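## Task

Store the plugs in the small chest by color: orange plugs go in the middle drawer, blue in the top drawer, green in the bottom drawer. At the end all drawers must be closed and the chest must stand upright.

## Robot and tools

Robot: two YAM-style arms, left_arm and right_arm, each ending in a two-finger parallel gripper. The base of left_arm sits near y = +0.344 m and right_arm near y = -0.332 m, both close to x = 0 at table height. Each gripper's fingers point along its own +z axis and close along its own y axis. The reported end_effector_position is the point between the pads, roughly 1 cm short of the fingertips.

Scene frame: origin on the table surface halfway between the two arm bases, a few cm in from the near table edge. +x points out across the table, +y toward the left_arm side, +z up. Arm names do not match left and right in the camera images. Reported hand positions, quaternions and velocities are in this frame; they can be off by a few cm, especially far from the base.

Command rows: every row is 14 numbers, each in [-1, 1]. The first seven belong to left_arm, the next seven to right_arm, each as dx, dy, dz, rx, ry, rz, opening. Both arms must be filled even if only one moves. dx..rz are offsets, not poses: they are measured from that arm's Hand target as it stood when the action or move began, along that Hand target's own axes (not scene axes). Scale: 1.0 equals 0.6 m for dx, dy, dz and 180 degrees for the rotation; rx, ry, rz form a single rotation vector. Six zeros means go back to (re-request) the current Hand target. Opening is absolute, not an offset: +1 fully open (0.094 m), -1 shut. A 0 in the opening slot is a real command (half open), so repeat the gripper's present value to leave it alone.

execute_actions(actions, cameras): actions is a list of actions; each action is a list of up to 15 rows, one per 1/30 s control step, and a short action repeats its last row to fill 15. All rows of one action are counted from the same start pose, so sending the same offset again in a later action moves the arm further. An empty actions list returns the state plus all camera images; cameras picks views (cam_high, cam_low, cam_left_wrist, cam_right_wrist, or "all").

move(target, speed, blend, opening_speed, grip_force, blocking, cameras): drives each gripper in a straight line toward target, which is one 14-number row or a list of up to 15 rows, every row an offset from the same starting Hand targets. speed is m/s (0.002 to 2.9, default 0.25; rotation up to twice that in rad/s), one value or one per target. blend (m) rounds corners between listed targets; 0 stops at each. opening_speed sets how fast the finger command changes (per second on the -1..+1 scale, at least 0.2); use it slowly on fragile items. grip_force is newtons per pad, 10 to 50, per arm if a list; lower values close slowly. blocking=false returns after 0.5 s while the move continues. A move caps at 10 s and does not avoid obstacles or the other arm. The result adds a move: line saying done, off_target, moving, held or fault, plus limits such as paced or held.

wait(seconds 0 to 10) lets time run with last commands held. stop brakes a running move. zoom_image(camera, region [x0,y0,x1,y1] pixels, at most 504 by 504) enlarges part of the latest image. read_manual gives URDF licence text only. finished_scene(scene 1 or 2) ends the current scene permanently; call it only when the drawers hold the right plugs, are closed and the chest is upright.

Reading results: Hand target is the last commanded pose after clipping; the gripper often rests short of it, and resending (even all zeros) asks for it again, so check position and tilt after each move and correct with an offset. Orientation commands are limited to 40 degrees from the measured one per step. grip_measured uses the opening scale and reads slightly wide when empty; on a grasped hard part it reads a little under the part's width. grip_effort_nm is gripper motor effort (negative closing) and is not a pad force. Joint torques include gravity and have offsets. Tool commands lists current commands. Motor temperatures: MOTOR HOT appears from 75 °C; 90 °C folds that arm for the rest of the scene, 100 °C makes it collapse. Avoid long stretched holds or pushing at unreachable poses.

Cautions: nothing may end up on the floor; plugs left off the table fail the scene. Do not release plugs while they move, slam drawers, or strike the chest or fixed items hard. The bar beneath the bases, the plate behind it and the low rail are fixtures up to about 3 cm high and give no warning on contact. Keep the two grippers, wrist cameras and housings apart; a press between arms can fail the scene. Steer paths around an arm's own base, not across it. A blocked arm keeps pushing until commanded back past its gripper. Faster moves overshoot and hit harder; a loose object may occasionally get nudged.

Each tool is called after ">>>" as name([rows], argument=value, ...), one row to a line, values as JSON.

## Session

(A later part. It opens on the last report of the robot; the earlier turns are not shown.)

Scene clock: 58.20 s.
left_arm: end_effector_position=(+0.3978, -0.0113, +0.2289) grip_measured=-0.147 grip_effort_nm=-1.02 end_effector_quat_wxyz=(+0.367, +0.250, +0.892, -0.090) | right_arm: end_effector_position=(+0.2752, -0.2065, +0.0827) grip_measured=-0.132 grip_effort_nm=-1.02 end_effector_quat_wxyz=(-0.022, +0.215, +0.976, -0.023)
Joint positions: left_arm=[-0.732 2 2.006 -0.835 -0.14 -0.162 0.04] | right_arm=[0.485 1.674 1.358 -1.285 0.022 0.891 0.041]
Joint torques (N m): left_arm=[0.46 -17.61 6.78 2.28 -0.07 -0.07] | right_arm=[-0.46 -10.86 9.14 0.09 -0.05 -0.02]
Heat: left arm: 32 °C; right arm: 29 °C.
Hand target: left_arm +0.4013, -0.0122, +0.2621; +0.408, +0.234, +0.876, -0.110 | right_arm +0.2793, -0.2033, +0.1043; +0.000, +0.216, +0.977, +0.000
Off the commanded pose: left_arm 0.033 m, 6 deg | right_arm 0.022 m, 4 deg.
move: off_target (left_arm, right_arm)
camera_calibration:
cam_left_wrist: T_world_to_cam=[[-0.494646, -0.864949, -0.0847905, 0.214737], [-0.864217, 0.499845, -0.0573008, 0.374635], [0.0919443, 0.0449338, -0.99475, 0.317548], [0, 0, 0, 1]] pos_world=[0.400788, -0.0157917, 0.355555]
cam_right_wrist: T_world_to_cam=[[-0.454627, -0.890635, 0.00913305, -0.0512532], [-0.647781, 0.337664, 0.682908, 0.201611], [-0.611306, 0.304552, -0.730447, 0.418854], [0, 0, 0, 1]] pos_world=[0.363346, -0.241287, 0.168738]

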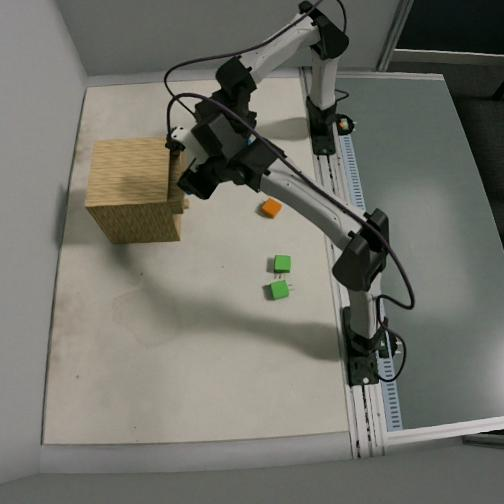

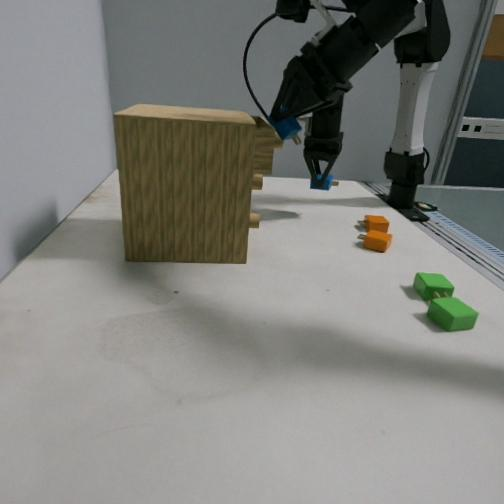

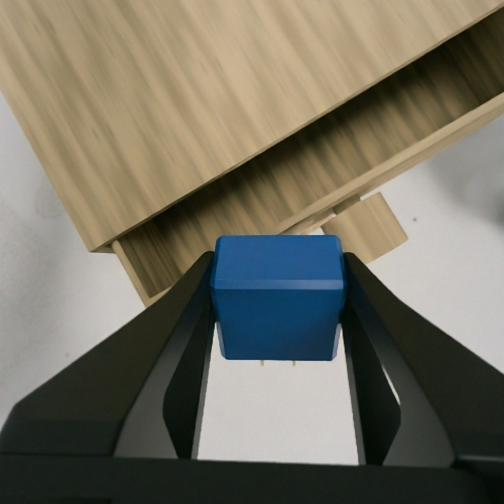

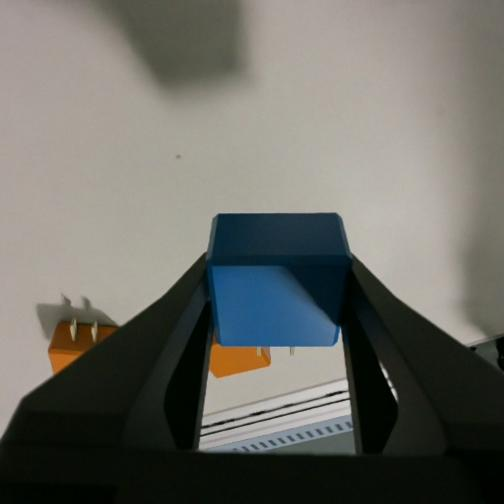

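>>> move([
  [-0.03,-0.042,-0.12,0,0,0,-0.6,0,0,0,0,0,0,-0.6],
  [0.288,-0.146,-0.053,-0.073,0.271,-0.155,-0.6,0,0,0.1,0,0,0,-0.6],
  [0.451,-0.146,0.084,-0.073,0.271,-0.155,-0.6,0,0,0.144,0,0,0,-0.6],
], blend=[0.01,0.01,0], speed=0.15, cameras=["all"])

Scene clock: 66.90 s.
left_arm: end_effector_position=(+0.2406, -0.0159, +0.0246) grip_measured=-0.147 grip_effort_nm=-1.02 end_effector_quat_wxyz=(+0.001, +0.005, +1.000, +0.008) | right_arm: end_effector_position=(+0.2790, -0.2039, +0.0216) grip_measured=-0.132 grip_effort_nm=-1.02 end_effector_quat_wxyz=(+0.005, +0.216, +0.976, -0.003)
Joint positions: left_arm=[-0.937 2.274 1.906 -1.221 0.027 -0.944 0.04] | right_arm=[0.485 1.682 1.12 -0.971 0.022 0.891 0.041]
Joint torques (N m): left_arm=[-0.12 -13.76 6.08 0.45 0.11 -0.15] | right_arm=[-0.73 -5.75 5.87 0.47 -0.06 -0.06]
Motor temperatures (°C): left_arm=[18 35 27 24 19 21 21] | right_arm=[19 28 29 23 16 21 21]
Heat: left arm: 35 °C; right arm: 29 °C.
Hand target: left_arm +0.2401, -0.0207, +0.0226; +0.000, +0.000, +1.000, +0.001 | right_arm +0.2794, -0.2033, +0.0178; +0.000, +0.216, +0.977, +0.000
Off the commanded pose: left_arm 0.005 m, 1 deg | right_arm 0.004 m, 1 deg.
move: done
camera_calibration:
cam_left_wrist: T_world_to_cam=[[-0.0414753, -0.996582, -0.0714471, 0.00424801], [-0.754827, -0.0155972, 0.655739, 0.17736], [-0.654612, 0.0811271, -0.7516, 0.303164], [0, 0, 0, 1]] pos_world=[0.332507, -0.017595, 0.11186]
cam_right_wrist: T_world_to_cam=[[-0.454255, -0.889753, -0.0446319, -0.0453767], [-0.687851, 0.318457, 0.652262, 0.252789], [-0.566139, 0.326993, -0.756678, 0.36824], [0, 0, 0, 1]] pos_world=[0.361744, -0.241289, 0.111729]

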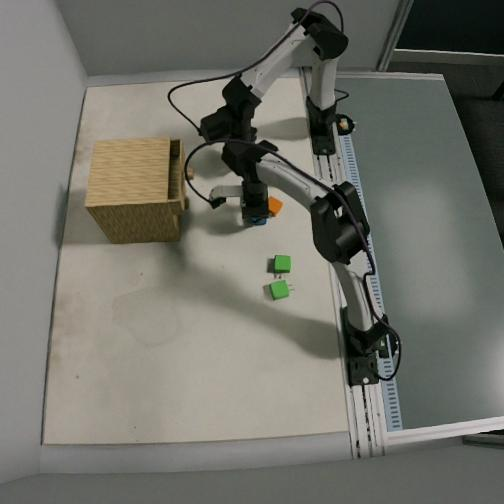

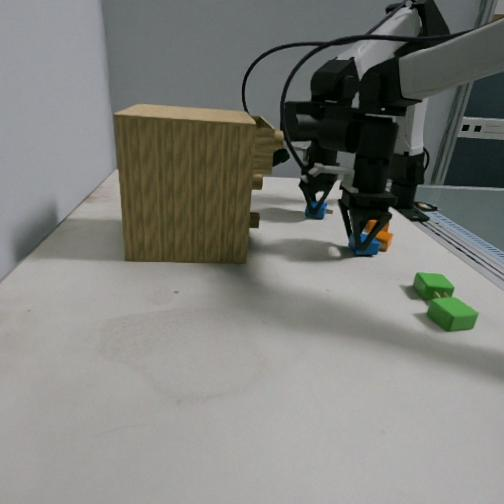

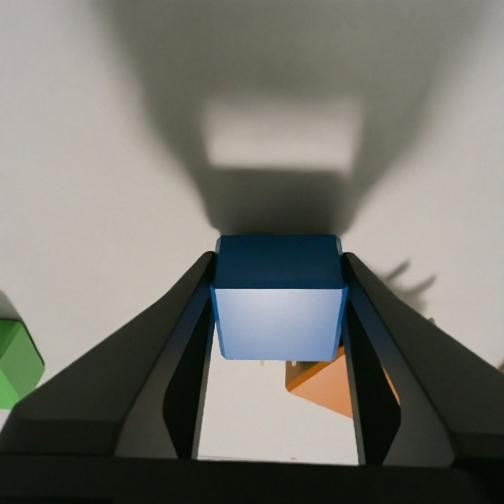

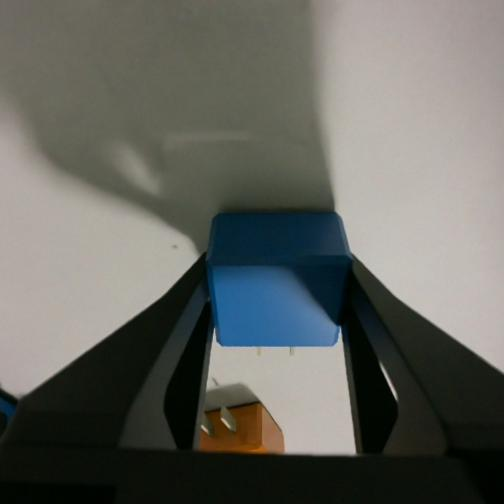

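>>> move(target=[0,0,0.012,0,0,0,-0.6,0,0,0.008,0,0,0,-0.6], speed=0.05)

>>> move(target=[0,0,0,0,0,0,0.1,0,0,0,0,0,0,0.4], opening_speed=0.6)

>>> move([
  [0,0,-0.18,0,0,0,0.1,0,0,-0.2,0,0,0,0.6],
  [0.05,0.35,-0.3,0,0,0,0.1,0,0,-0.2,0,0,0,0.6],
], blend=[0.03,0], cameras=["all"])

Scene clock: 68.43 s.
left_arm: end_effector_position=(+0.2406, -0.0160, +0.0212) grip_measured=-0.147 grip_effort_nm=-1.02 end_effector_quat_wxyz=(+0.001, +0.005, +1.000, +0.007) | right_arm: end_effector_position=(+0.2789, -0.2039, +0.0185) grip_measured=-0.132 grip_effort_nm=-1.02 end_effector_quat_wxyz=(+0.005, +0.216, +0.976, -0.002)
Joint positions: left_arm=[-0.937 2.274 1.893 -1.206 0.028 -0.944 0.04] | right_arm=[0.485 1.684 1.109 -0.956 0.022 0.891 0.041]
Joint torques (N m): left_arm=[0.03 -13.49 5.35 0.6 0.07 -0.12] | right_arm=[-0.76 -5.34 5.74 0.51 -0.05 -0.06]
Heat: left arm: 36 °C; right arm: 29 °C.
Hand target: left_arm +0.2401, -0.0207, +0.0155; +0.000, +0.000, +1.000, +0.001 | right_arm +0.2794, -0.2033, +0.0130; +0.000, +0.216, +0.976, +0.000
Off the commanded pose: left_arm 0.007 m, 1 deg | right_arm 0.006 m, 1 deg.
move: done

Scene clock: 70.30 s.
left_arm: end_effector_position=(+0.2412, -0.0169, +0.0200) grip_measured=+0.097 grip_effort_nm=0.14 end_effector_quat_wxyz=(+0.002, +0.005, +1.000, +0.004) | right_arm: end_effector_position=(+0.2798, -0.2034, +0.0185) grip_measured=+0.398 grip_effort_nm=0.10 end_effector_quat_wxyz=(+0.007, +0.216, +0.976, -0.001)
Joint positions: left_arm=[-0.937 2.274 1.888 -1.196 0.029 -0.945 0.052] | right_arm=[0.485 1.684 1.109 -0.953 0.022 0.891 0.066]
Joint torques (N m): left_arm=[-0.03 -13.44 5.81 0.5 0.03 -0.12] | right_arm=[-0.76 -5.35 5.74 0.48 -0.05 -0.06]
Heat: left arm: 36 °C; right arm: 29 °C.
Hand target: left_arm +0.2400, -0.0207, +0.0154; +0.000, +0.000, +1.000, +0.001 | right_arm +0.2795, -0.2033, +0.0130; +0.000, +0.216, +0.976, +0.000
Off the commanded pose: left_arm 0.006 m, 1 deg | right_arm 0.006 m, 1 deg.
move: done

Scene clock: 72.53 s.
left_arm: end_effector_position=(+0.2104, +0.1872, +0.1901) grip_measured=+0.097 grip_effort_nm=0.14 end_effector_quat_wxyz=(+0.023, -0.003, +1.000, -0.014) | right_arm: end_effector_position=(+0.2780, -0.2056, +0.1183) grip_measured=+0.598 grip_effort_nm=0.10 end_effector_quat_wxyz=(-0.013, +0.216, +0.976, -0.016)
Joint positions: left_arm=[-0.564 1.57 1.604 -1.571 0.03 -0.589 0.052] | right_arm=[0.485 1.658 1.483 -1.402 0.022 0.891 0.075]
Joint torques (N m): left_arm=[1.21 -9.44 5.56 0.47 -0.01 0.15] | right_arm=[-0.35 -9.01 8.76 0.15 -0.05 -0.01]
Heat: left arm: 37 °C; right arm: 29 °C.
Hand target: left_arm +0.2102, +0.1892, +0.1957; +0.000, +0.000, +1.000, +0.001 | right_arm +0.2793, -0.2033, +0.1330; +0.000, +0.216, +0.976, +0.000
Off the commanded pose: left_arm 0.006 m, 3 deg | right_arm 0.015 m, 2 deg.
joint read past its limit (left arm) — joint 4 (wrist pitch), lower limit.
joint sent to its limit (left arm) — joint 4 (wrist pitch), lower limit. The joint targets are off in orientation, not in position.
move: off_target (left_arm, right_arm)
camera_calibration:
cam_left_wrist: T_world_to_cam=[[-0.0236178, -0.999284, -0.0295629, 0.206029], [-0.783315, 0.000123188, 0.621626, 0.0587037], [-0.621177, 0.0378385, -0.782756, 0.39825], [0, 0, 0, 1]] pos_world=[0.298233, 0.190805, 0.281332]
cam_right_wrist: T_world_to_cam=[[-0.454875, -0.890507, -0.00922922, -0.0472371], [-0.661671, 0.331012, 0.672772, 0.182466], [-0.596053, 0.312134, -0.739793, 0.444758], [0, 0, 0, 1]] pos_world=[0.364346, -0.241288, 0.205835]

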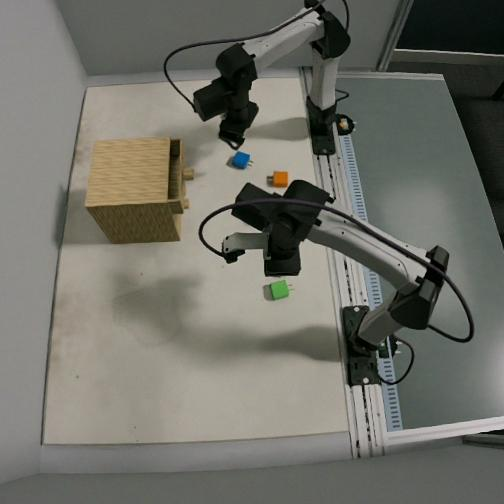

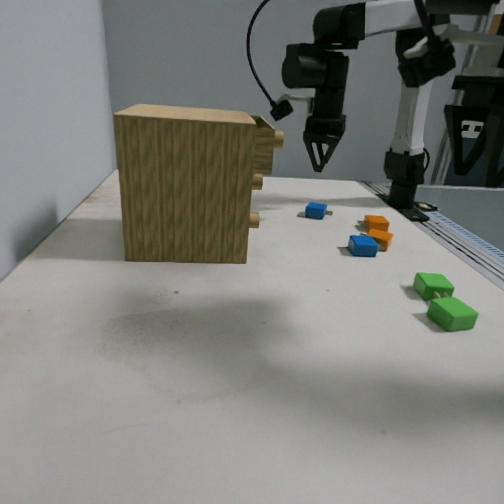

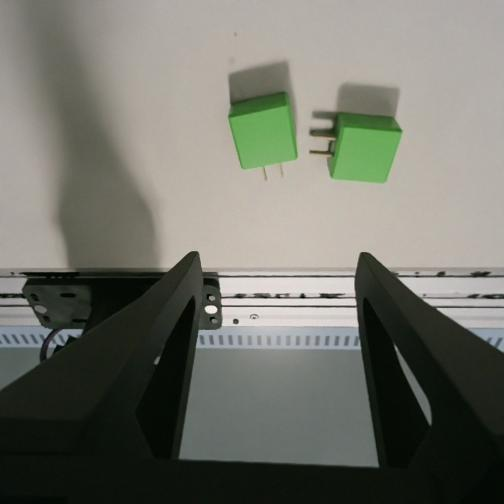

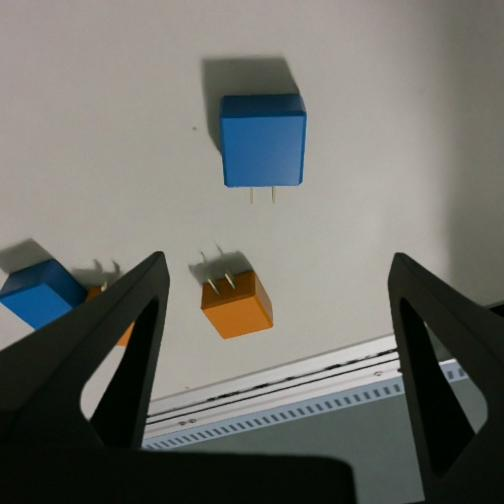

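>>> move(target=[0,0,0,0,0,0,0.1,0.0377,0.281,-0.097,-0.1087,-0.4913,-0.1087,0.8], cameras=["cam_right_wrist","cam_low"])

Scene clock: 78.10 s.
left_arm: end_effector_position=(+0.2104, +0.1872, +0.1901) grip_measured=+0.097 grip_effort_nm=0.14 end_effector_quat_wxyz=(+0.023, -0.003, +1.000, -0.014) | right_arm: end_effector_position=(+0.3294, -0.0433, +0.1947) grip_measured=+0.798 grip_effort_nm=0.10 end_effector_quat_wxyz=(+0.706, +0.004, +0.708, -0.004)
Joint positions: left_arm=[-0.564 1.57 1.604 -1.571 0.03 -0.589 0.052] | right_arm=[1.151 1.703 0.763 1.013 1.133 -0.064 0.084]
Joint torques (N m): left_arm=[1.14 -9.48 5.42 0.51 0.04 0.11] | right_arm=[-0.42 -5.63 5.78 1.75 -0.16 -0.05]
Heat: left arm: 36 °C; right arm: 29 °C.
Hand target: left_arm +0.2102, +0.1892, +0.1957; +0.000, +0.000, +1.000, +0.001 | right_arm +0.3298, -0.0408, +0.1913; +0.707, +0.000, +0.707, +0.000
Off the commanded pose: left_arm 0.006 m, 3 deg | right_arm 0.004 m, 1 deg.
joint read past its limit (left arm) — joint 4 (wrist pitch), lower limit.
joint sent to its limit (left arm) — joint 4 (wrist pitch), lower limit. The joint targets are off in orientation, not in position.
move: off_target (left_arm)
camera_calibration:
cam_right_wrist: T_world_to_cam=[[0.0355473, -0.998715, -0.0361171, -0.039613], [-0.662865, 0.00348337, -0.748731, 0.374332], [0.747894, 0.0505561, -0.66189, 0.0119905], [0, 0, 0, 1]] pos_world=[0.240572, -0.0414723, 0.28678]
Images, in order (width x height): cam_low 504x504, cam_right_wrist 504x504.

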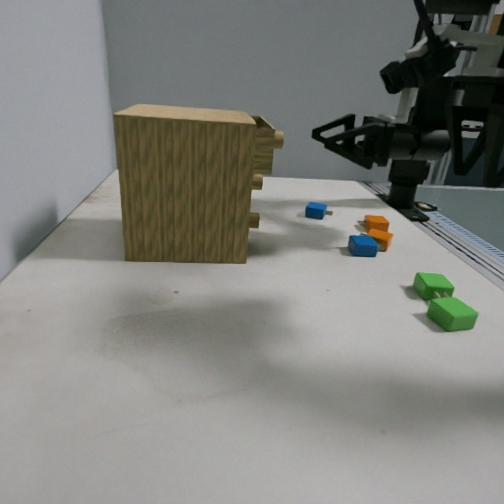

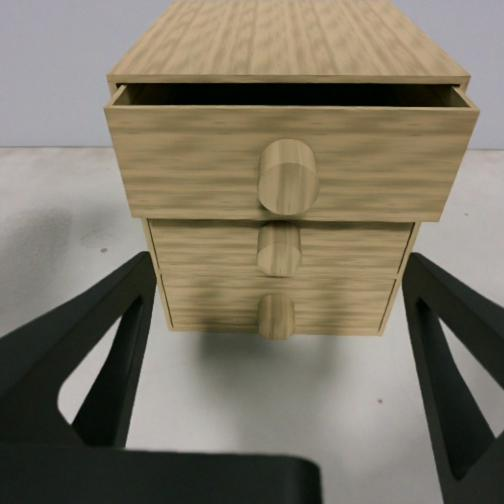

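>>> move(target=[0,0,0,0,0,0,0.1,0,0,0.137,0,0,0,0.8], speed=0.12, cameras=["cam_right_wrist","cam_low"])

>>> move(target=[0,0,0,0,0,0,0.1,0,0,0,0,0,0,-0.95], opening_speed=0.8)

>>> move(target=[0,0,0,0,0,0,0.1,0,0,-0.11,0,0,0,-0.95], speed=0.08, cameras=["cam_right_wrist","cam_low","cam_high"])

Scene clock: 80.47 s.
left_arm: end_effector_position=(+0.2104, +0.1872, +0.1901) grip_measured=+0.097 grip_effort_nm=0.14 end_effector_quat_wxyz=(+0.023, -0.003, +1.000, -0.014) | right_arm: end_effector_position=(+0.4078, -0.0483, +0.1867) grip_measured=+0.798 grip_effort_nm=0.10 end_effector_quat_wxyz=(+0.704, -0.004, +0.711, -0.013)
Joint positions: left_arm=[-0.564 1.57 1.604 -1.571 0.03 -0.589 0.052] | right_arm=[0.947 1.831 0.916 0.958 0.93 -0.054 0.084]
Joint torques (N m): left_arm=[1.13 -9.1 5.6 0.57 0.01 0.14] | right_arm=[-0.35 -6.86 9.16 1.65 -0.15 0.11]
Heat: left arm: 36 °C; right arm: 30 °C.
Hand target: left_arm +0.2102, +0.1892, +0.1957; +0.000, +0.000, +1.000, +0.001 | right_arm +0.4120, -0.0406, +0.1913; +0.707, +0.000, +0.707, +0.000
Off the commanded pose: left_arm 0.006 m, 3 deg | right_arm 0.010 m, 2 deg.
joint read past its limit (left arm) — joint 4 (wrist pitch), lower limit.
joint sent to its limit (left arm) — joint 4 (wrist pitch), lower limit. The joint targets are off in orientation, not in position.
move: off_target (left_arm)
camera_calibration:
cam_right_wrist: T_world_to_cam=[[0.0345679, -0.99931, -0.0135861, -0.0514834], [-0.667464, -0.0129666, -0.744529, 0.420529], [0.743839, 0.0348051, -0.667452, -0.0497505], [0, 0, 0, 1]] pos_world=[0.319474, -0.0442635, 0.279191]
Images, in order (width x height): cam_low 504x504, cam_right_wrist 504x504.

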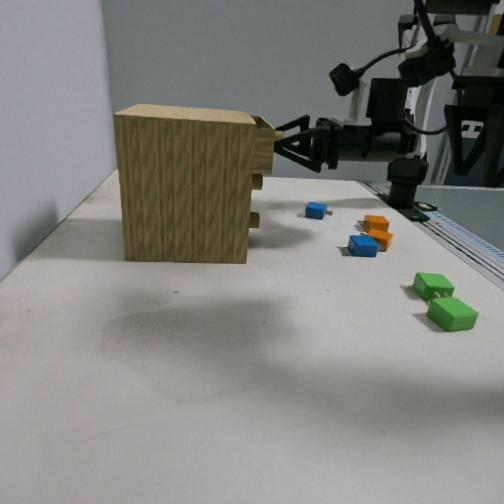

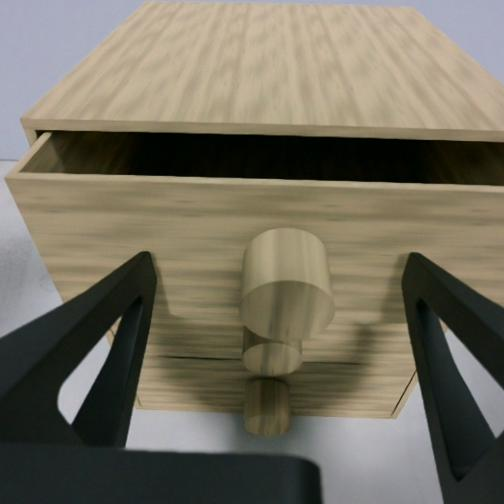

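Scene clock: 82.87 s.
left_arm: end_effector_position=(+0.2104, +0.1872, +0.1901) grip_measured=+0.097 grip_effort_nm=0.14 end_effector_quat_wxyz=(+0.023, -0.003, +1.000, -0.014) | right_arm: end_effector_position=(+0.4078, -0.0481, +0.1866) grip_measured=-0.417 grip_effort_nm=-1.02 end_effector_quat_wxyz=(+0.703, -0.004, +0.711, -0.012)
Joint positions: left_arm=[-0.564 1.57 1.604 -1.571 0.03 -0.589 0.052] | right_arm=[0.947 1.831 0.916 0.958 0.929 -0.053 0.027]
Joint torques (N m): left_arm=[1.07 -9.43 5.52 0.49 0.01 0.14] | right_arm=[-0.35 -6.84 9.16 1.65 -0.15 0.1]
Heat: left arm: 36 °C; right arm: 30 °C.
Hand target: left_arm +0.2102, +0.1892, +0.1957; +0.000, +0.000, +1.000, +0.001 | right_arm +0.4120, -0.0407, +0.1913; +0.707, +0.000, +0.707, +0.000
Off the commanded pose: left_arm 0.006 m, 3 deg | right_arm 0.010 m, 2 deg.
joint read past its limit (left arm) — joint 4 (wrist pitch), lower limit.
joint sent to its limit (left arm) — joint 4 (wrist pitch), lower limit. The joint targets are off in orientation, not in position.
move: off_target (left_arm)

Scene clock: 84.07 s.
left_arm: end_effector_position=(+0.2104, +0.1872, +0.1901) grip_measured=+0.097 grip_effort_nm=0.14 end_effector_quat_wxyz=(+0.023, -0.003, +1.000, -0.014) | right_arm: end_effector_position=(+0.3532, -0.0436, +0.1828) grip_measured=-0.418 grip_effort_nm=-1.02 end_effector_quat_wxyz=(+0.704, +0.002, +0.710, -0.016)
Joint positions: left_arm=[-0.564 1.57 1.604 -1.571 0.03 -0.589 0.052] | right_arm=[1.089 1.773 0.801 1.032 1.084 -0.067 0.027]
Joint torques (N m): left_arm=[1.21 -9.4 5.52 0.5 0.01 0.13] | right_arm=[1.01 -10.19 5.12 1.5 -0.12 0.05]
Heat: left arm: 36 °C; right arm: 30 °C.
Hand target: left_arm +0.2102, +0.1892, +0.1957; +0.000, +0.000, +1.000, +0.001 | right_arm +0.3459, -0.0407, +0.1913; +0.707, +0.000, +0.707, +0.000
Off the commanded pose: left_arm 0.006 m, 3 deg | right_arm 0.012 m, 2 deg.
joint read past its limit (left arm) — joint 4 (wrist pitch), lower limit.
joint sent to its limit (left arm) — joint 4 (wrist pitch), lower limit. The joint targets are off in orientation, not in position.
move: off_target (left_arm, right_arm)
camera_calibration:
cam_right_wrist: T_world_to_cam=[[0.0221019, -0.9996, -0.0176499, -0.0399439], [-0.665674, -0.00154221, -0.746241, 0.381546], [0.745915, 0.0282424, -0.665442, -0.0132716], [0, 0, 0, 1]] pos_world=[0.264767, -0.0389647, 0.275189]
Images, in order (width x height): cam_high 504x504, cam_low 504x504, cam_right_wrist 504x504.

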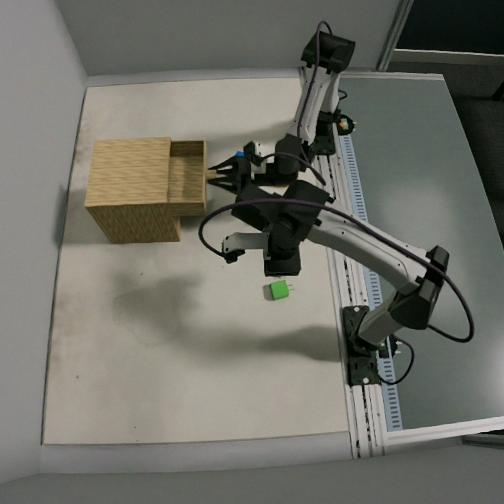

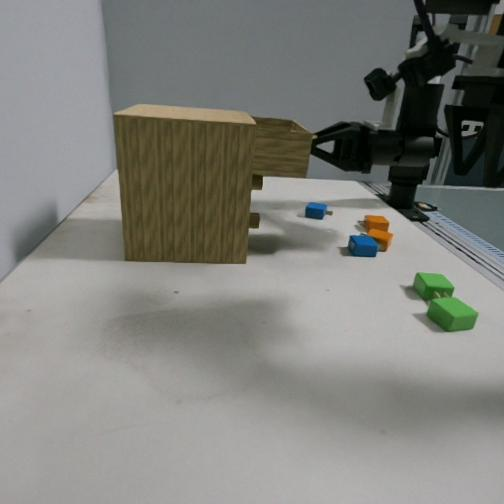

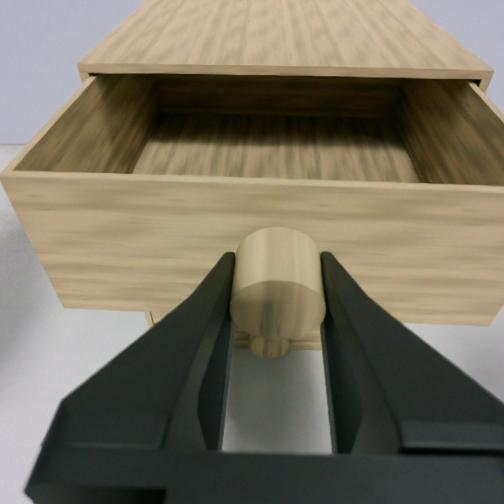

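>>> move(target=[0,0,0,0,0,0,0.1,0,0,-0.04,0,0,0,-0.95], speed=0.05, cameras=["cam_right_wrist","cam_low","cam_high"])

Scene clock: 85.30 s.
left_arm: end_effector_position=(+0.2104, +0.1872, +0.1901) grip_measured=+0.097 grip_effort_nm=0.14 end_effector_quat_wxyz=(+0.023, -0.003, +1.000, -0.014) | right_arm: end_effector_position=(+0.3285, -0.0426, +0.1813) grip_measured=-0.418 grip_effort_nm=-1.02 end_effector_quat_wxyz=(+0.703, +0.001, +0.711, -0.016)
Joint positions: left_arm=[-0.564 1.57 1.604 -1.571 0.03 -0.589 0.052] | right_arm=[1.156 1.745 0.753 1.054 1.149 -0.073 0.027]
Joint torques (N m): left_arm=[1.24 -9.32 5.46 0.48 0.01 0.12] | right_arm=[0.91 -10.03 5.19 1.5 -0.12 -0.01]
Heat: left arm: 36 °C; right arm: 30 °C.
Hand target: left_arm +0.2102, +0.1892, +0.1957; +0.000, +0.000, +1.000, +0.001 | right_arm +0.3219, -0.0408, +0.1913; +0.707, +0.000, +0.707, +0.000
Off the commanded pose: left_arm 0.006 m, 3 deg | right_arm 0.012 m, 2 deg.
joint read past its limit (left arm) — joint 4 (wrist pitch), lower limit.
joint sent to its limit (left arm) — joint 4 (wrist pitch), lower limit. The joint targets are off in orientation, not in position.
move: off_target (left_arm, right_arm)
camera_calibration:
cam_right_wrist: T_world_to_cam=[[0.024004, -0.999587, -0.0158215, -0.039384], [-0.667523, -0.00424466, -0.744577, 0.364082], [0.744202, 0.028434, -0.667349, 0.00498355], [0, 0, 0, 1]] pos_world=[0.240269, -0.0379641, 0.273789]
Images, in order (width x height): cam_high 504x504, cam_low 504x504, cam_right_wrist 504x504.

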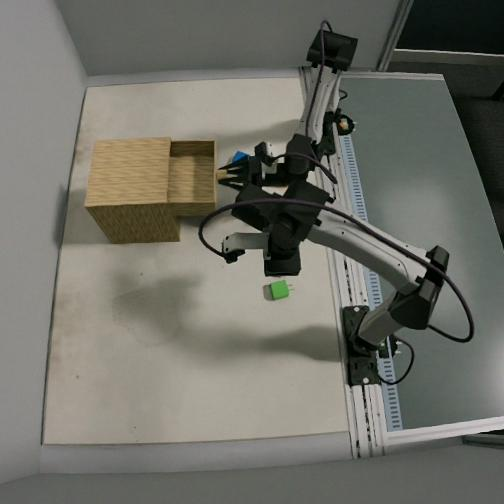

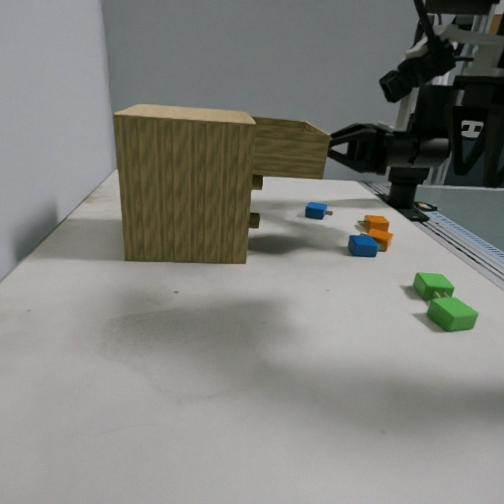

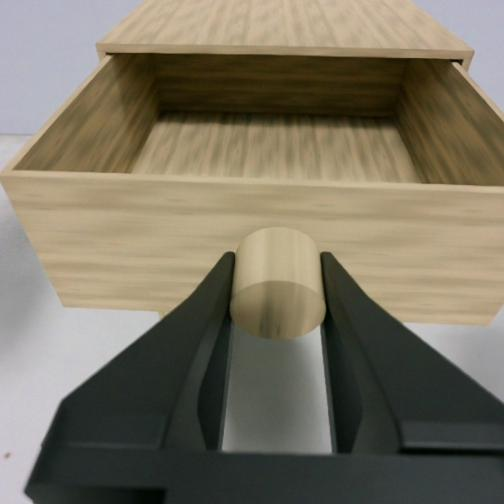

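>>> move(target=[0,0,0,0,0,0,0.1,0,0,0,0,0,0,0.3], opening_speed=1.5)

>>> move([
  [0,0,0,0,0,0,0.1,0,0,-0.1,0,0,0,0.3],
  [0,0,0,0,0,0,0.1,0.1,-0.271,-0.0707,0.1087,0.4913,0.1087,0.9],
  [0,0,0,0,0,0,0.1,0.295,-0.271,-0.0707,0.1087,0.4913,0.1087,0.9],
], speed=[0.2,0.25,0.15], cameras=["cam_right_wrist","cam_low","cam_high"])

Scene clock: 87.40 s.
left_arm: end_effector_position=(+0.2104, +0.1872, +0.1901) grip_measured=+0.097 grip_effort_nm=0.14 end_effector_quat_wxyz=(+0.023, -0.003, +1.000, -0.014) | right_arm: end_effector_position=(+0.3258, -0.0409, +0.1795) grip_measured=+0.298 grip_effort_nm=0.10 end_effector_quat_wxyz=(+0.702, -0.005, +0.712, -0.015)
Joint positions: left_arm=[-0.564 1.57 1.604 -1.571 0.03 -0.589 0.052] | right_arm=[1.164 1.745 0.748 1.052 1.149 -0.074 0.061]
Joint torques (N m): left_arm=[0.96 -9.51 5.57 0.48 0.05 0.16] | right_arm=[0.28 -10.03 5.59 1.53 -0.11 -0.01]
Heat: left arm: 35 °C; right arm: 30 °C.
Hand target: left_arm +0.2102, +0.1892, +0.1957; +0.000, +0.000, +1.000, +0.001 | right_arm +0.3219, -0.0407, +0.1913; +0.707, +0.000, +0.707, +0.000
Off the commanded pose: left_arm 0.006 m, 3 deg | right_arm 0.012 m, 2 deg.
joint read past its limit (left arm) — joint 4 (wrist pitch), lower limit.
joint sent to its limit (left arm) — joint 4 (wrist pitch), lower limit. The joint targets are off in orientation, not in position.
move: off_target (left_arm, right_arm)

Scene clock: 94.50 s.
left_arm: end_effector_position=(+0.2104, +0.1872, +0.1901) grip_measured=+0.097 grip_effort_nm=0.14 end_effector_quat_wxyz=(+0.023, -0.003, +1.000, -0.014) | right_arm: end_effector_position=(+0.2788, -0.2044, +0.0174) grip_measured=+0.898 grip_effort_nm=0.10 end_effector_quat_wxyz=(+0.004, +0.216, +0.976, -0.004)
Joint positions: left_arm=[-0.564 1.57 1.604 -1.571 0.03 -0.589 0.052] | right_arm=[0.484 1.689 1.11 -0.958 0.022 0.891 0.089]
Joint torques (N m): left_arm=[1.06 -9.44 5.35 0.56 0.06 0.13] | right_arm=[-0.73 -5.85 5.97 0.45 -0.06 -0.06]
Heat: left arm: 35 °C; right arm: 30 °C.
Hand target: left_arm +0.2102, +0.1892, +0.1957; +0.000, +0.000, +1.000, +0.001 | right_arm +0.2797, -0.2034, +0.0142; +0.000, +0.215, +0.977, +0.000
Off the commanded pose: left_arm 0.006 m, 3 deg | right_arm 0.003 m, 1 deg.
joint read past its limit (left arm) — joint 4 (wrist pitch), lower limit.
joint sent to its limit (left arm) — joint 4 (wrist pitch), lower limit. The joint targets are off in orientation, not in position.
move: off_target (left_arm)
camera_calibration:
cam_right_wrist: T_world_to_cam=[[-0.455066, -0.889481, -0.0417012, -0.0459693], [-0.686013, 0.320343, 0.653274, 0.255435], [-0.567716, 0.32589, -0.755973, 0.365378], [0, 0, 0, 1]] pos_world=[0.361744, -0.241789, 0.10743]
Images, in order (width x height): cam_high 504x504, cam_low 504x504, cam_right_wrist 504x504.

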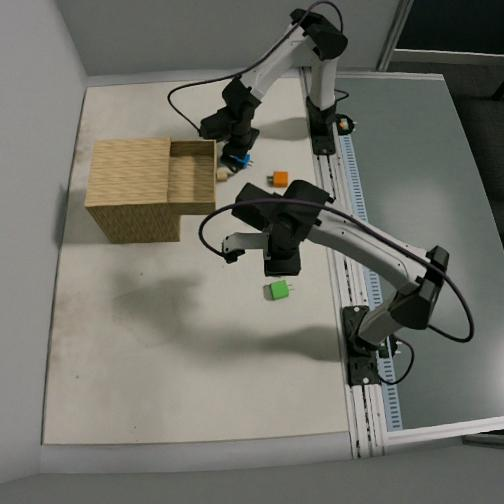

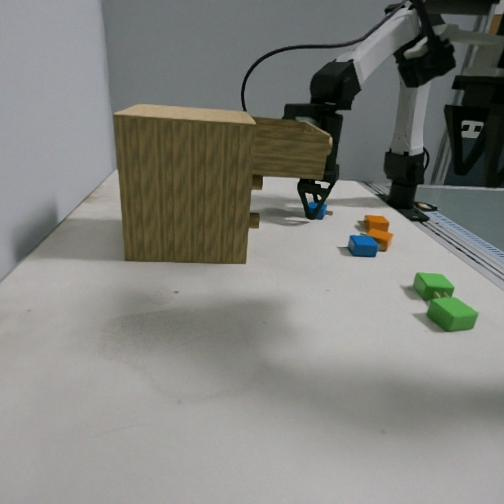

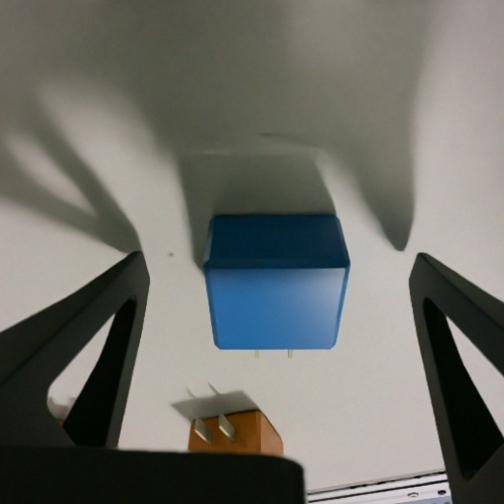

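>>> move(target=[0,0,0,0,0,0,0.1,0,0,0,0,0,0,-0.6], opening_speed=0.8)

>>> move([
  [0,0,0,0,0,0,0.1,0,0,-0.443,0,0,0,-0.6],
  [0,0,0,0,0,0,0.1,-0.1,0.258,-0.443,-0.0677,-0.1862,-0.2148,-0.6],
], blend=[0.01,0], cameras=["cam_right_wrist","cam_low","cam_high"])

Scene clock: 98.30 s.
left_arm: end_effector_position=(+0.2104, +0.1872, +0.1901) grip_measured=+0.097 grip_effort_nm=0.14 end_effector_quat_wxyz=(+0.023, -0.003, +1.000, -0.014) | right_arm: end_effector_position=(+0.2790, -0.2043, +0.0174) grip_measured=-0.131 grip_effort_nm=-1.02 end_effector_quat_wxyz=(+0.004, +0.216, +0.976, -0.003)
Joint positions: left_arm=[-0.564 1.57 1.604 -1.571 0.03 -0.589 0.052] | right_arm=[0.484 1.689 1.11 -0.957 0.022 0.89 0.041]
Joint torques (N m): left_arm=[1.11 -9.58 5.39 0.49 0.05 0.13] | right_arm=[-0.73 -5.85 5.98 0.46 -0.05 -0.06]
Heat: left arm: 35 °C; right arm: 30 °C.
Hand target: left_arm +0.2102, +0.1892, +0.1957; +0.000, +0.000, +1.000, +0.001 | right_arm +0.2798, -0.2034, +0.0142; +0.000, +0.215, +0.977, +0.000
Off the commanded pose: left_arm 0.006 m, 3 deg | right_arm 0.003 m, 1 deg.
joint read past its limit (left arm) — joint 4 (wrist pitch), lower limit.
joint sent to its limit (left arm) — joint 4 (wrist pitch), lower limit. The joint targets are off in orientation, not in position.
move: off_target (left_arm)

Scene clock: 102.10 s.
left_arm: end_effector_position=(+0.2104, +0.1872, +0.1901) grip_measured=+0.097 grip_effort_nm=0.14 end_effector_quat_wxyz=(+0.023, -0.003, +1.000, -0.014) | right_arm: end_effector_position=(+0.3967, -0.0905, +0.2724) grip_measured=-0.131 grip_effort_nm=-1.02 end_effector_quat_wxyz=(+0.281, -0.123, +0.951, +0.037)
Joint positions: left_arm=[-0.564 1.57 1.604 -1.571 0.03 -0.589 0.052] | right_arm=[0.683 1.915 2.295 -1.38 0.225 0.327 0.041]
Joint torques (N m): left_arm=[1.06 -9.28 5.49 0.51 0.03 0.11] | right_arm=[0.12 -9.54 6.01 1.52 0.23 -0.06]
Heat: left arm: 35 °C; right arm: 30 °C.
Hand target: left_arm +0.2102, +0.1892, +0.1957; +0.000, +0.000, +1.000, +0.001 | right_arm +0.3992, -0.0883, +0.2800; +0.298, -0.125, +0.946, +0.039
Off the commanded pose: left_arm 0.006 m, 3 deg | right_arm 0.008 m, 2 deg.
joint read past its limit (left arm) — joint 4 (wrist pitch), lower limit.
joint sent to its limit (left arm) — joint 4 (wrist pitch), lower limit. The joint targets are off in orientation, not in position.
move: off_target (left_arm)
camera_calibration:
cam_right_wrist: T_world_to_cam=[[0.249446, -0.966487, -0.0606563, -0.161615], [-0.955598, -0.255814, 0.146259, 0.326051], [-0.156874, 0.0214795, -0.987385, 0.460424], [0, 0, 0, 1]] pos_world=[0.424116, -0.0826796, 0.397125]
Images, in order (width x height): cam_high 504x504, cam_low 504x504, cam_right_wrist 504x504.

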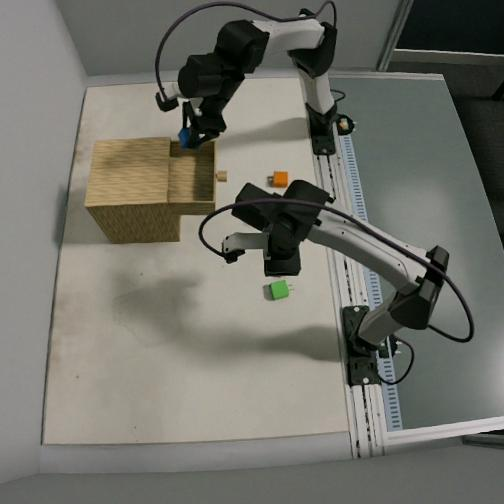

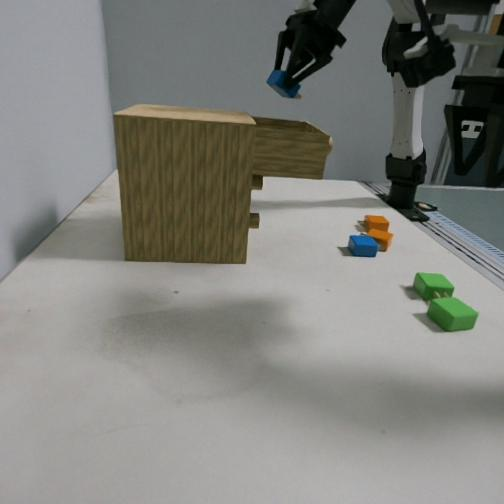

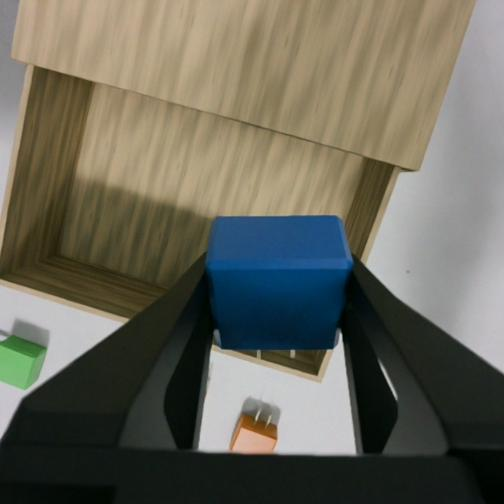

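>>> move(target=[0,0,0,0,0,0,0.1,0.0786,0.021,0.122,0,0,0,-0.6], speed=0.12, cameras=["cam_right_wrist","cam_low","cam_high"])

Scene clock: 105.00 s.
left_arm: end_effector_position=(+0.2104, +0.1872, +0.1901) grip_measured=+0.097 grip_effort_nm=0.14 end_effector_quat_wxyz=(+0.023, -0.003, +1.000, -0.014) | right_arm: end_effector_position=(+0.4068, -0.0769, +0.1835) grip_measured=-0.131 grip_effort_nm=-1.02 end_effector_quat_wxyz=(+0.290, -0.121, +0.949, +0.035)
Joint positions: left_arm=[-0.564 1.57 1.604 -1.571 0.03 -0.589 0.052] | right_arm=[0.697 1.812 1.764 -0.939 0.246 0.339 0.041]
Joint torques (N m): left_arm=[1.14 -9.43 5.53 0.51 0.01 0.14] | right_arm=[0.88 -11.55 6.06 1.28 0.15 0.02]
Heat: left arm: 35 °C; right arm: 30 °C.
Hand target: left_arm +0.2102, +0.1892, +0.1957; +0.000, +0.000, +1.000, +0.001 | right_arm +0.3991, -0.0752, +0.1932; +0.298, -0.125, +0.945, +0.039
Off the commanded pose: left_arm 0.006 m, 3 deg | right_arm 0.012 m, 1 deg.
joint read past its limit (left arm) — joint 4 (wrist pitch), lower limit.
joint sent to its limit (left arm) — joint 4 (wrist pitch), lower limit. The joint targets are off in orientation, not in position.
move: off_target (left_arm, right_arm)
camera_calibration:
cam_right_wrist: T_world_to_cam=[[0.244554, -0.968045, -0.0555102, -0.155483], [-0.959758, -0.249817, 0.128281, 0.357737], [-0.138049, 0.0219047, -0.990183, 0.366856], [0, 0, 0, 1]] pos_world=[0.432009, -0.069182, 0.308733]
Images, in order (width x height): cam_high 504x504, cam_low 504x504, cam_right_wrist 504x504.

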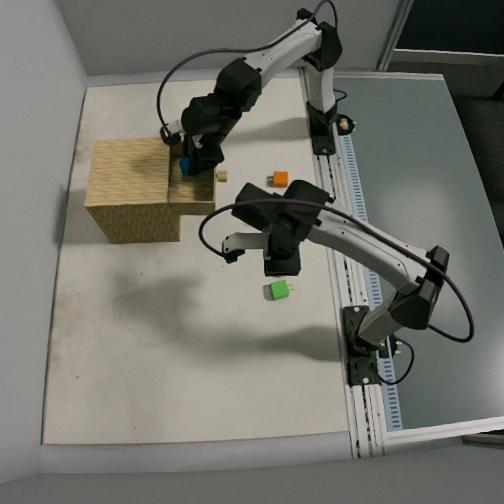

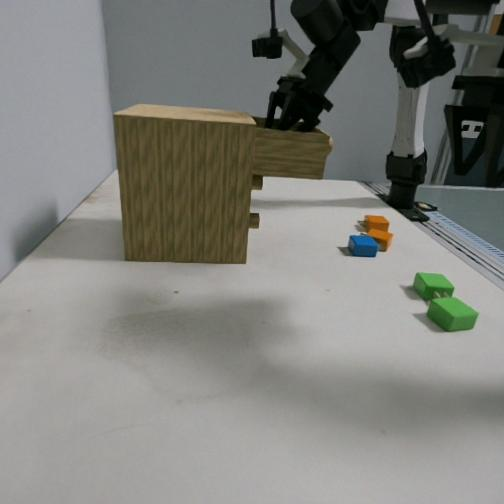

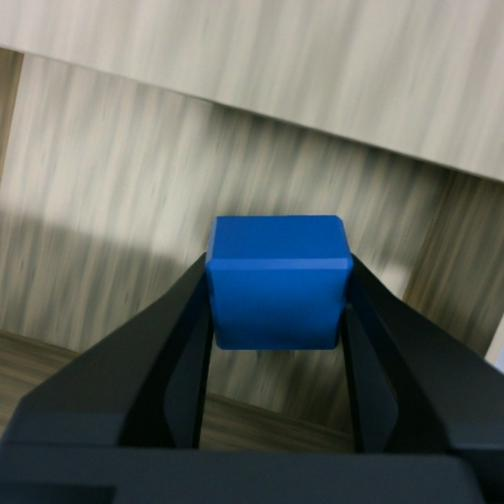

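>>> move(target=[0,0,0,0,0,0,0.1,0,0,0.013,0,0,0,-0.6], speed=0.06)

>>> move(target=[0,0,0,0,0,0,0.1,0,0,0,0,0,0,0.25], opening_speed=0.5, cameras=["cam_right_wrist"])

Scene clock: 106.57 s.
left_arm: end_effector_position=(+0.2104, +0.1872, +0.1901) grip_measured=+0.097 grip_effort_nm=0.14 end_effector_quat_wxyz=(+0.023, -0.003, +1.000, -0.014) | right_arm: end_effector_position=(+0.4093, -0.0749, +0.1826) grip_measured=-0.131 grip_effort_nm=-1.02 end_effector_quat_wxyz=(+0.295, -0.120, +0.947, +0.038)
Joint positions: left_arm=[-0.564 1.57 1.604 -1.571 0.03 -0.589 0.052] | right_arm=[0.697 1.812 1.753 -0.915 0.246 0.339 0.041]
Joint torques (N m): left_arm=[0.95 -9.33 5.6 0.44 0.03 0.06] | right_arm=[0.46 -10.58 6.06 1.3 0.13 -0.03]
Heat: left arm: 35 °C; right arm: 30 °C.
Hand target: left_arm +0.2102, +0.1892, +0.1957; +0.000, +0.000, +1.000, +0.001 | right_arm +0.4034, -0.0741, +0.1867; +0.298, -0.125, +0.946, +0.039
Off the commanded pose: left_arm 0.006 m, 3 deg | right_arm 0.007 m, 1 deg.
joint read past its limit (left arm) — joint 4 (wrist pitch), lower limit.
joint sent to its limit (left arm) — joint 4 (wrist pitch), lower limit. The joint targets are off in orientation, not in position.
move: off_target (left_arm)

Scene clock: 108.47 s.
left_arm: end_effector_position=(+0.2104, +0.1872, +0.1901) grip_measured=+0.097 grip_effort_nm=0.14 end_effector_quat_wxyz=(+0.023, -0.003, +1.000, -0.014) | right_arm: end_effector_position=(+0.4105, -0.0713, +0.1847) grip_measured=+0.248 grip_effort_nm=0.13 end_effector_quat_wxyz=(+0.301, -0.120, +0.945, +0.042)
Joint positions: left_arm=[-0.564 1.57 1.604 -1.571 0.03 -0.589 0.052] | right_arm=[0.702 1.812 1.753 -0.9 0.248 0.339 0.059]
Joint torques (N m): left_arm=[1.14 -9.35 5.76 0.5 0.06 0.14] | right_arm=[0.06 -10.58 6.11 1.18 0.11 -0.03]
Heat: left arm: 35 °C; right arm: 30 °C.
Hand target: left_arm +0.2102, +0.1892, +0.1957; +0.000, +0.000, +1.000, +0.001 | right_arm +0.4035, -0.0740, +0.1868; +0.298, -0.125, +0.945, +0.039
Off the commanded pose: left_arm 0.006 m, 3 deg | right_arm 0.008 m, 1 deg.
joint read past its limit (left arm) — joint 4 (wrist pitch), lower limit.
joint sent to its limit (left arm) — joint 4 (wrist pitch), lower limit. The joint targets are off in orientation, not in position.
move: off_target (left_arm)
camera_calibration:
cam_right_wrist: T_world_to_cam=[[0.249388, -0.966153, -0.0659856, -0.15081], [-0.961493, -0.255159, 0.102107, 0.367697], [-0.115488, 0.0379802, -0.992582, 0.360708], [0, 0, 0, 1]] pos_world=[0.432805, -0.0655845, 0.310536]
Images, in order (width x height): cam_right_wrist 504x504.

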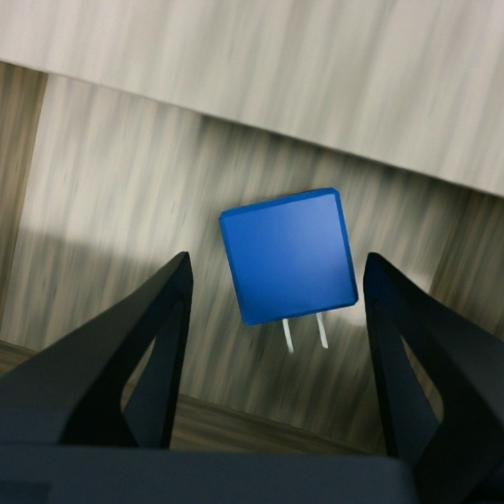

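>>> move([
  [0,0,0,0,0,0,0.1,-0.0957,0,-0.1365,0,0,0,0.25],
  [0,0,0,0,0,0,0.1,0.1633,0.162,-0.17,0.0254,0.1933,0.0807,0.25],
  [0,0,0,0,0,0,0.1,0.259,0.162,-0.045,0.0254,0.1933,0.0807,0.25],
], blend=[0.02,0.02,0], cameras=["all"])

Scene clock: 112.47 s.
left_arm: end_effector_position=(+0.2104, +0.1872, +0.1901) grip_measured=+0.097 grip_effort_nm=0.14 end_effector_quat_wxyz=(+0.023, -0.003, +1.000, -0.014) | right_arm: end_effector_position=(+0.2382, -0.0214, +0.1249) grip_measured=+0.248 grip_effort_nm=0.10 end_effector_quat_wxyz=(+0.002, -0.005, +1.000, -0.006)
Joint positions: left_arm=[-0.564 1.57 1.604 -1.571 0.03 -0.589 0.052] | right_arm=[0.99 2.002 1.943 -1.495 0.038 0.95 0.059]
Joint torques (N m): left_arm=[1.14 -9.35 5.63 0.54 0.04 0.12] | right_arm=[-0.66 -8.62 5.74 0.53 -0.05 0.04]
Heat: left arm: 35 °C; right arm: 30 °C.
Hand target: left_arm +0.2102, +0.1892, +0.1957; +0.000, +0.000, +1.000, +0.001 | right_arm +0.2403, -0.0172, +0.1197; +0.000, -0.001, +1.000, +0.000
Off the commanded pose: left_arm 0.006 m, 3 deg | right_arm 0.007 m, 1 deg.
joint read past its limit (left arm) — joint 4 (wrist pitch), lower limit.
joint sent to its limit (left arm) — joint 4 (wrist pitch), lower limit. The joint targets are off in orientation, not in position.
move: off_target (left_arm)
camera_calibration:
cam_left_wrist: T_world_to_cam=[[-0.0239776, -0.999276, -0.0295326, 0.206126], [-0.783357, 0.000426622, 0.621572, 0.0586733], [-0.62111, 0.0380384, -0.7828, 0.398204], [0, 0, 0, 1]] pos_world=[0.298233, 0.190804, 0.281332]
cam_right_wrist: T_world_to_cam=[[-0.0262049, -0.999033, -0.0353032, -0.00244187], [-0.754617, -0.00339305, 0.656157, 0.107663], [-0.655642, 0.0438349, -0.753798, 0.378565], [0, 0, 0, 1]] pos_world=[0.329384, -0.0186686, 0.214631]

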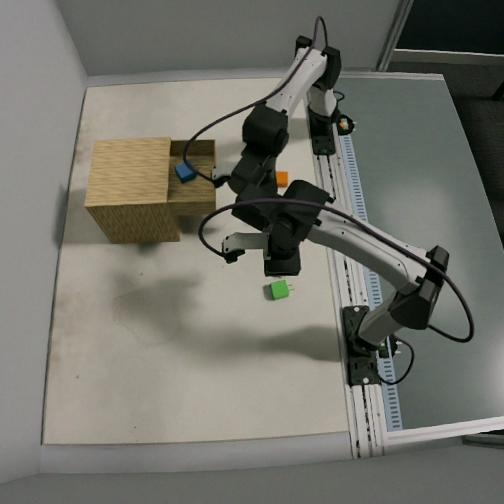

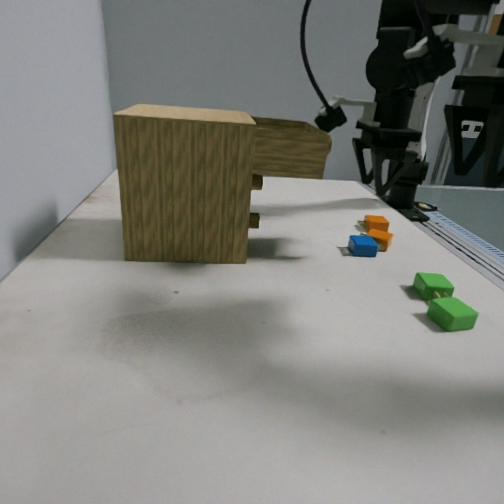

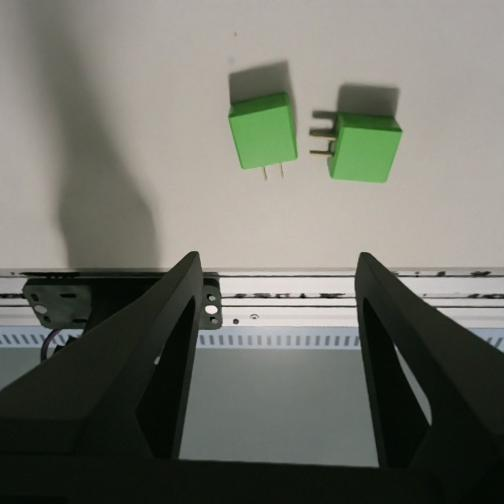

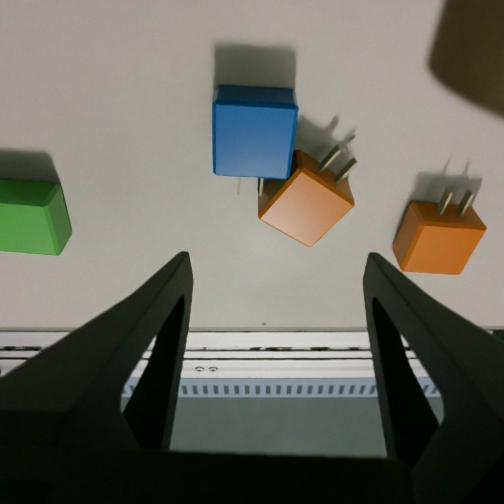

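>>> move(target=[0,0,0,0,0,0,0.1,-0.0217,0.015,0.175,0,0,0,0.25], speed=0.12, cameras=["cam_right_wrist"])

Scene clock: 115.17 s.
left_arm: end_effector_position=(+0.2104, +0.1872, +0.1901) grip_measured=+0.097 grip_effort_nm=0.14 end_effector_quat_wxyz=(+0.023, -0.003, +1.000, -0.014) | right_arm: end_effector_position=(+0.2511, -0.0121, +0.0197) grip_measured=+0.248 grip_effort_nm=0.10 end_effector_quat_wxyz=(+0.001, +0.000, +1.000, -0.006)
Joint positions: left_arm=[-0.564 1.57 1.604 -1.571 0.03 -0.589 0.052] | right_arm=[0.969 2.083 1.645 -1.118 0.035 0.94 0.059]
Joint torques (N m): left_arm=[1.11 -9.54 5.7 0.52 0.05 0.12] | right_arm=[-0.61 -9.05 6.3 0.52 -0.03 -0.05]
Heat: left arm: 34 °C; right arm: 30 °C.
Hand target: left_arm +0.2102, +0.1892, +0.1957; +0.000, +0.000, +1.000, +0.001 | right_arm +0.2534, -0.0082, +0.0147; +0.000, -0.001, +1.000, +0.000
Off the commanded pose: left_arm 0.006 m, 3 deg | right_arm 0.007 m, 1 deg.
joint read past its limit (left arm) — joint 4 (wrist pitch), lower limit.
joint sent to its limit (left arm) — joint 4 (wrist pitch), lower limit. The joint targets are off in orientation, not in position.
move: off_target (left_arm)
camera_calibration:
cam_right_wrist: T_world_to_cam=[[-0.0376805, -0.998686, -0.0347439, 0.00634465], [-0.752551, 0.00548449, 0.658511, 0.186076], [-0.657455, 0.0509596, -0.751769, 0.307865], [0, 0, 0, 1]] pos_world=[0.342679, -0.0103729, 0.10913]
Images, in order (width x height): cam_right_wrist 504x504.

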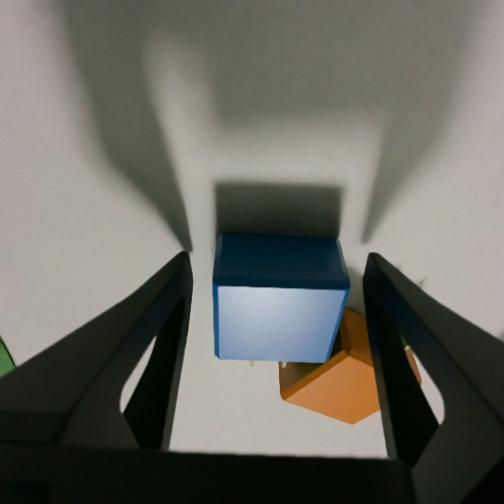

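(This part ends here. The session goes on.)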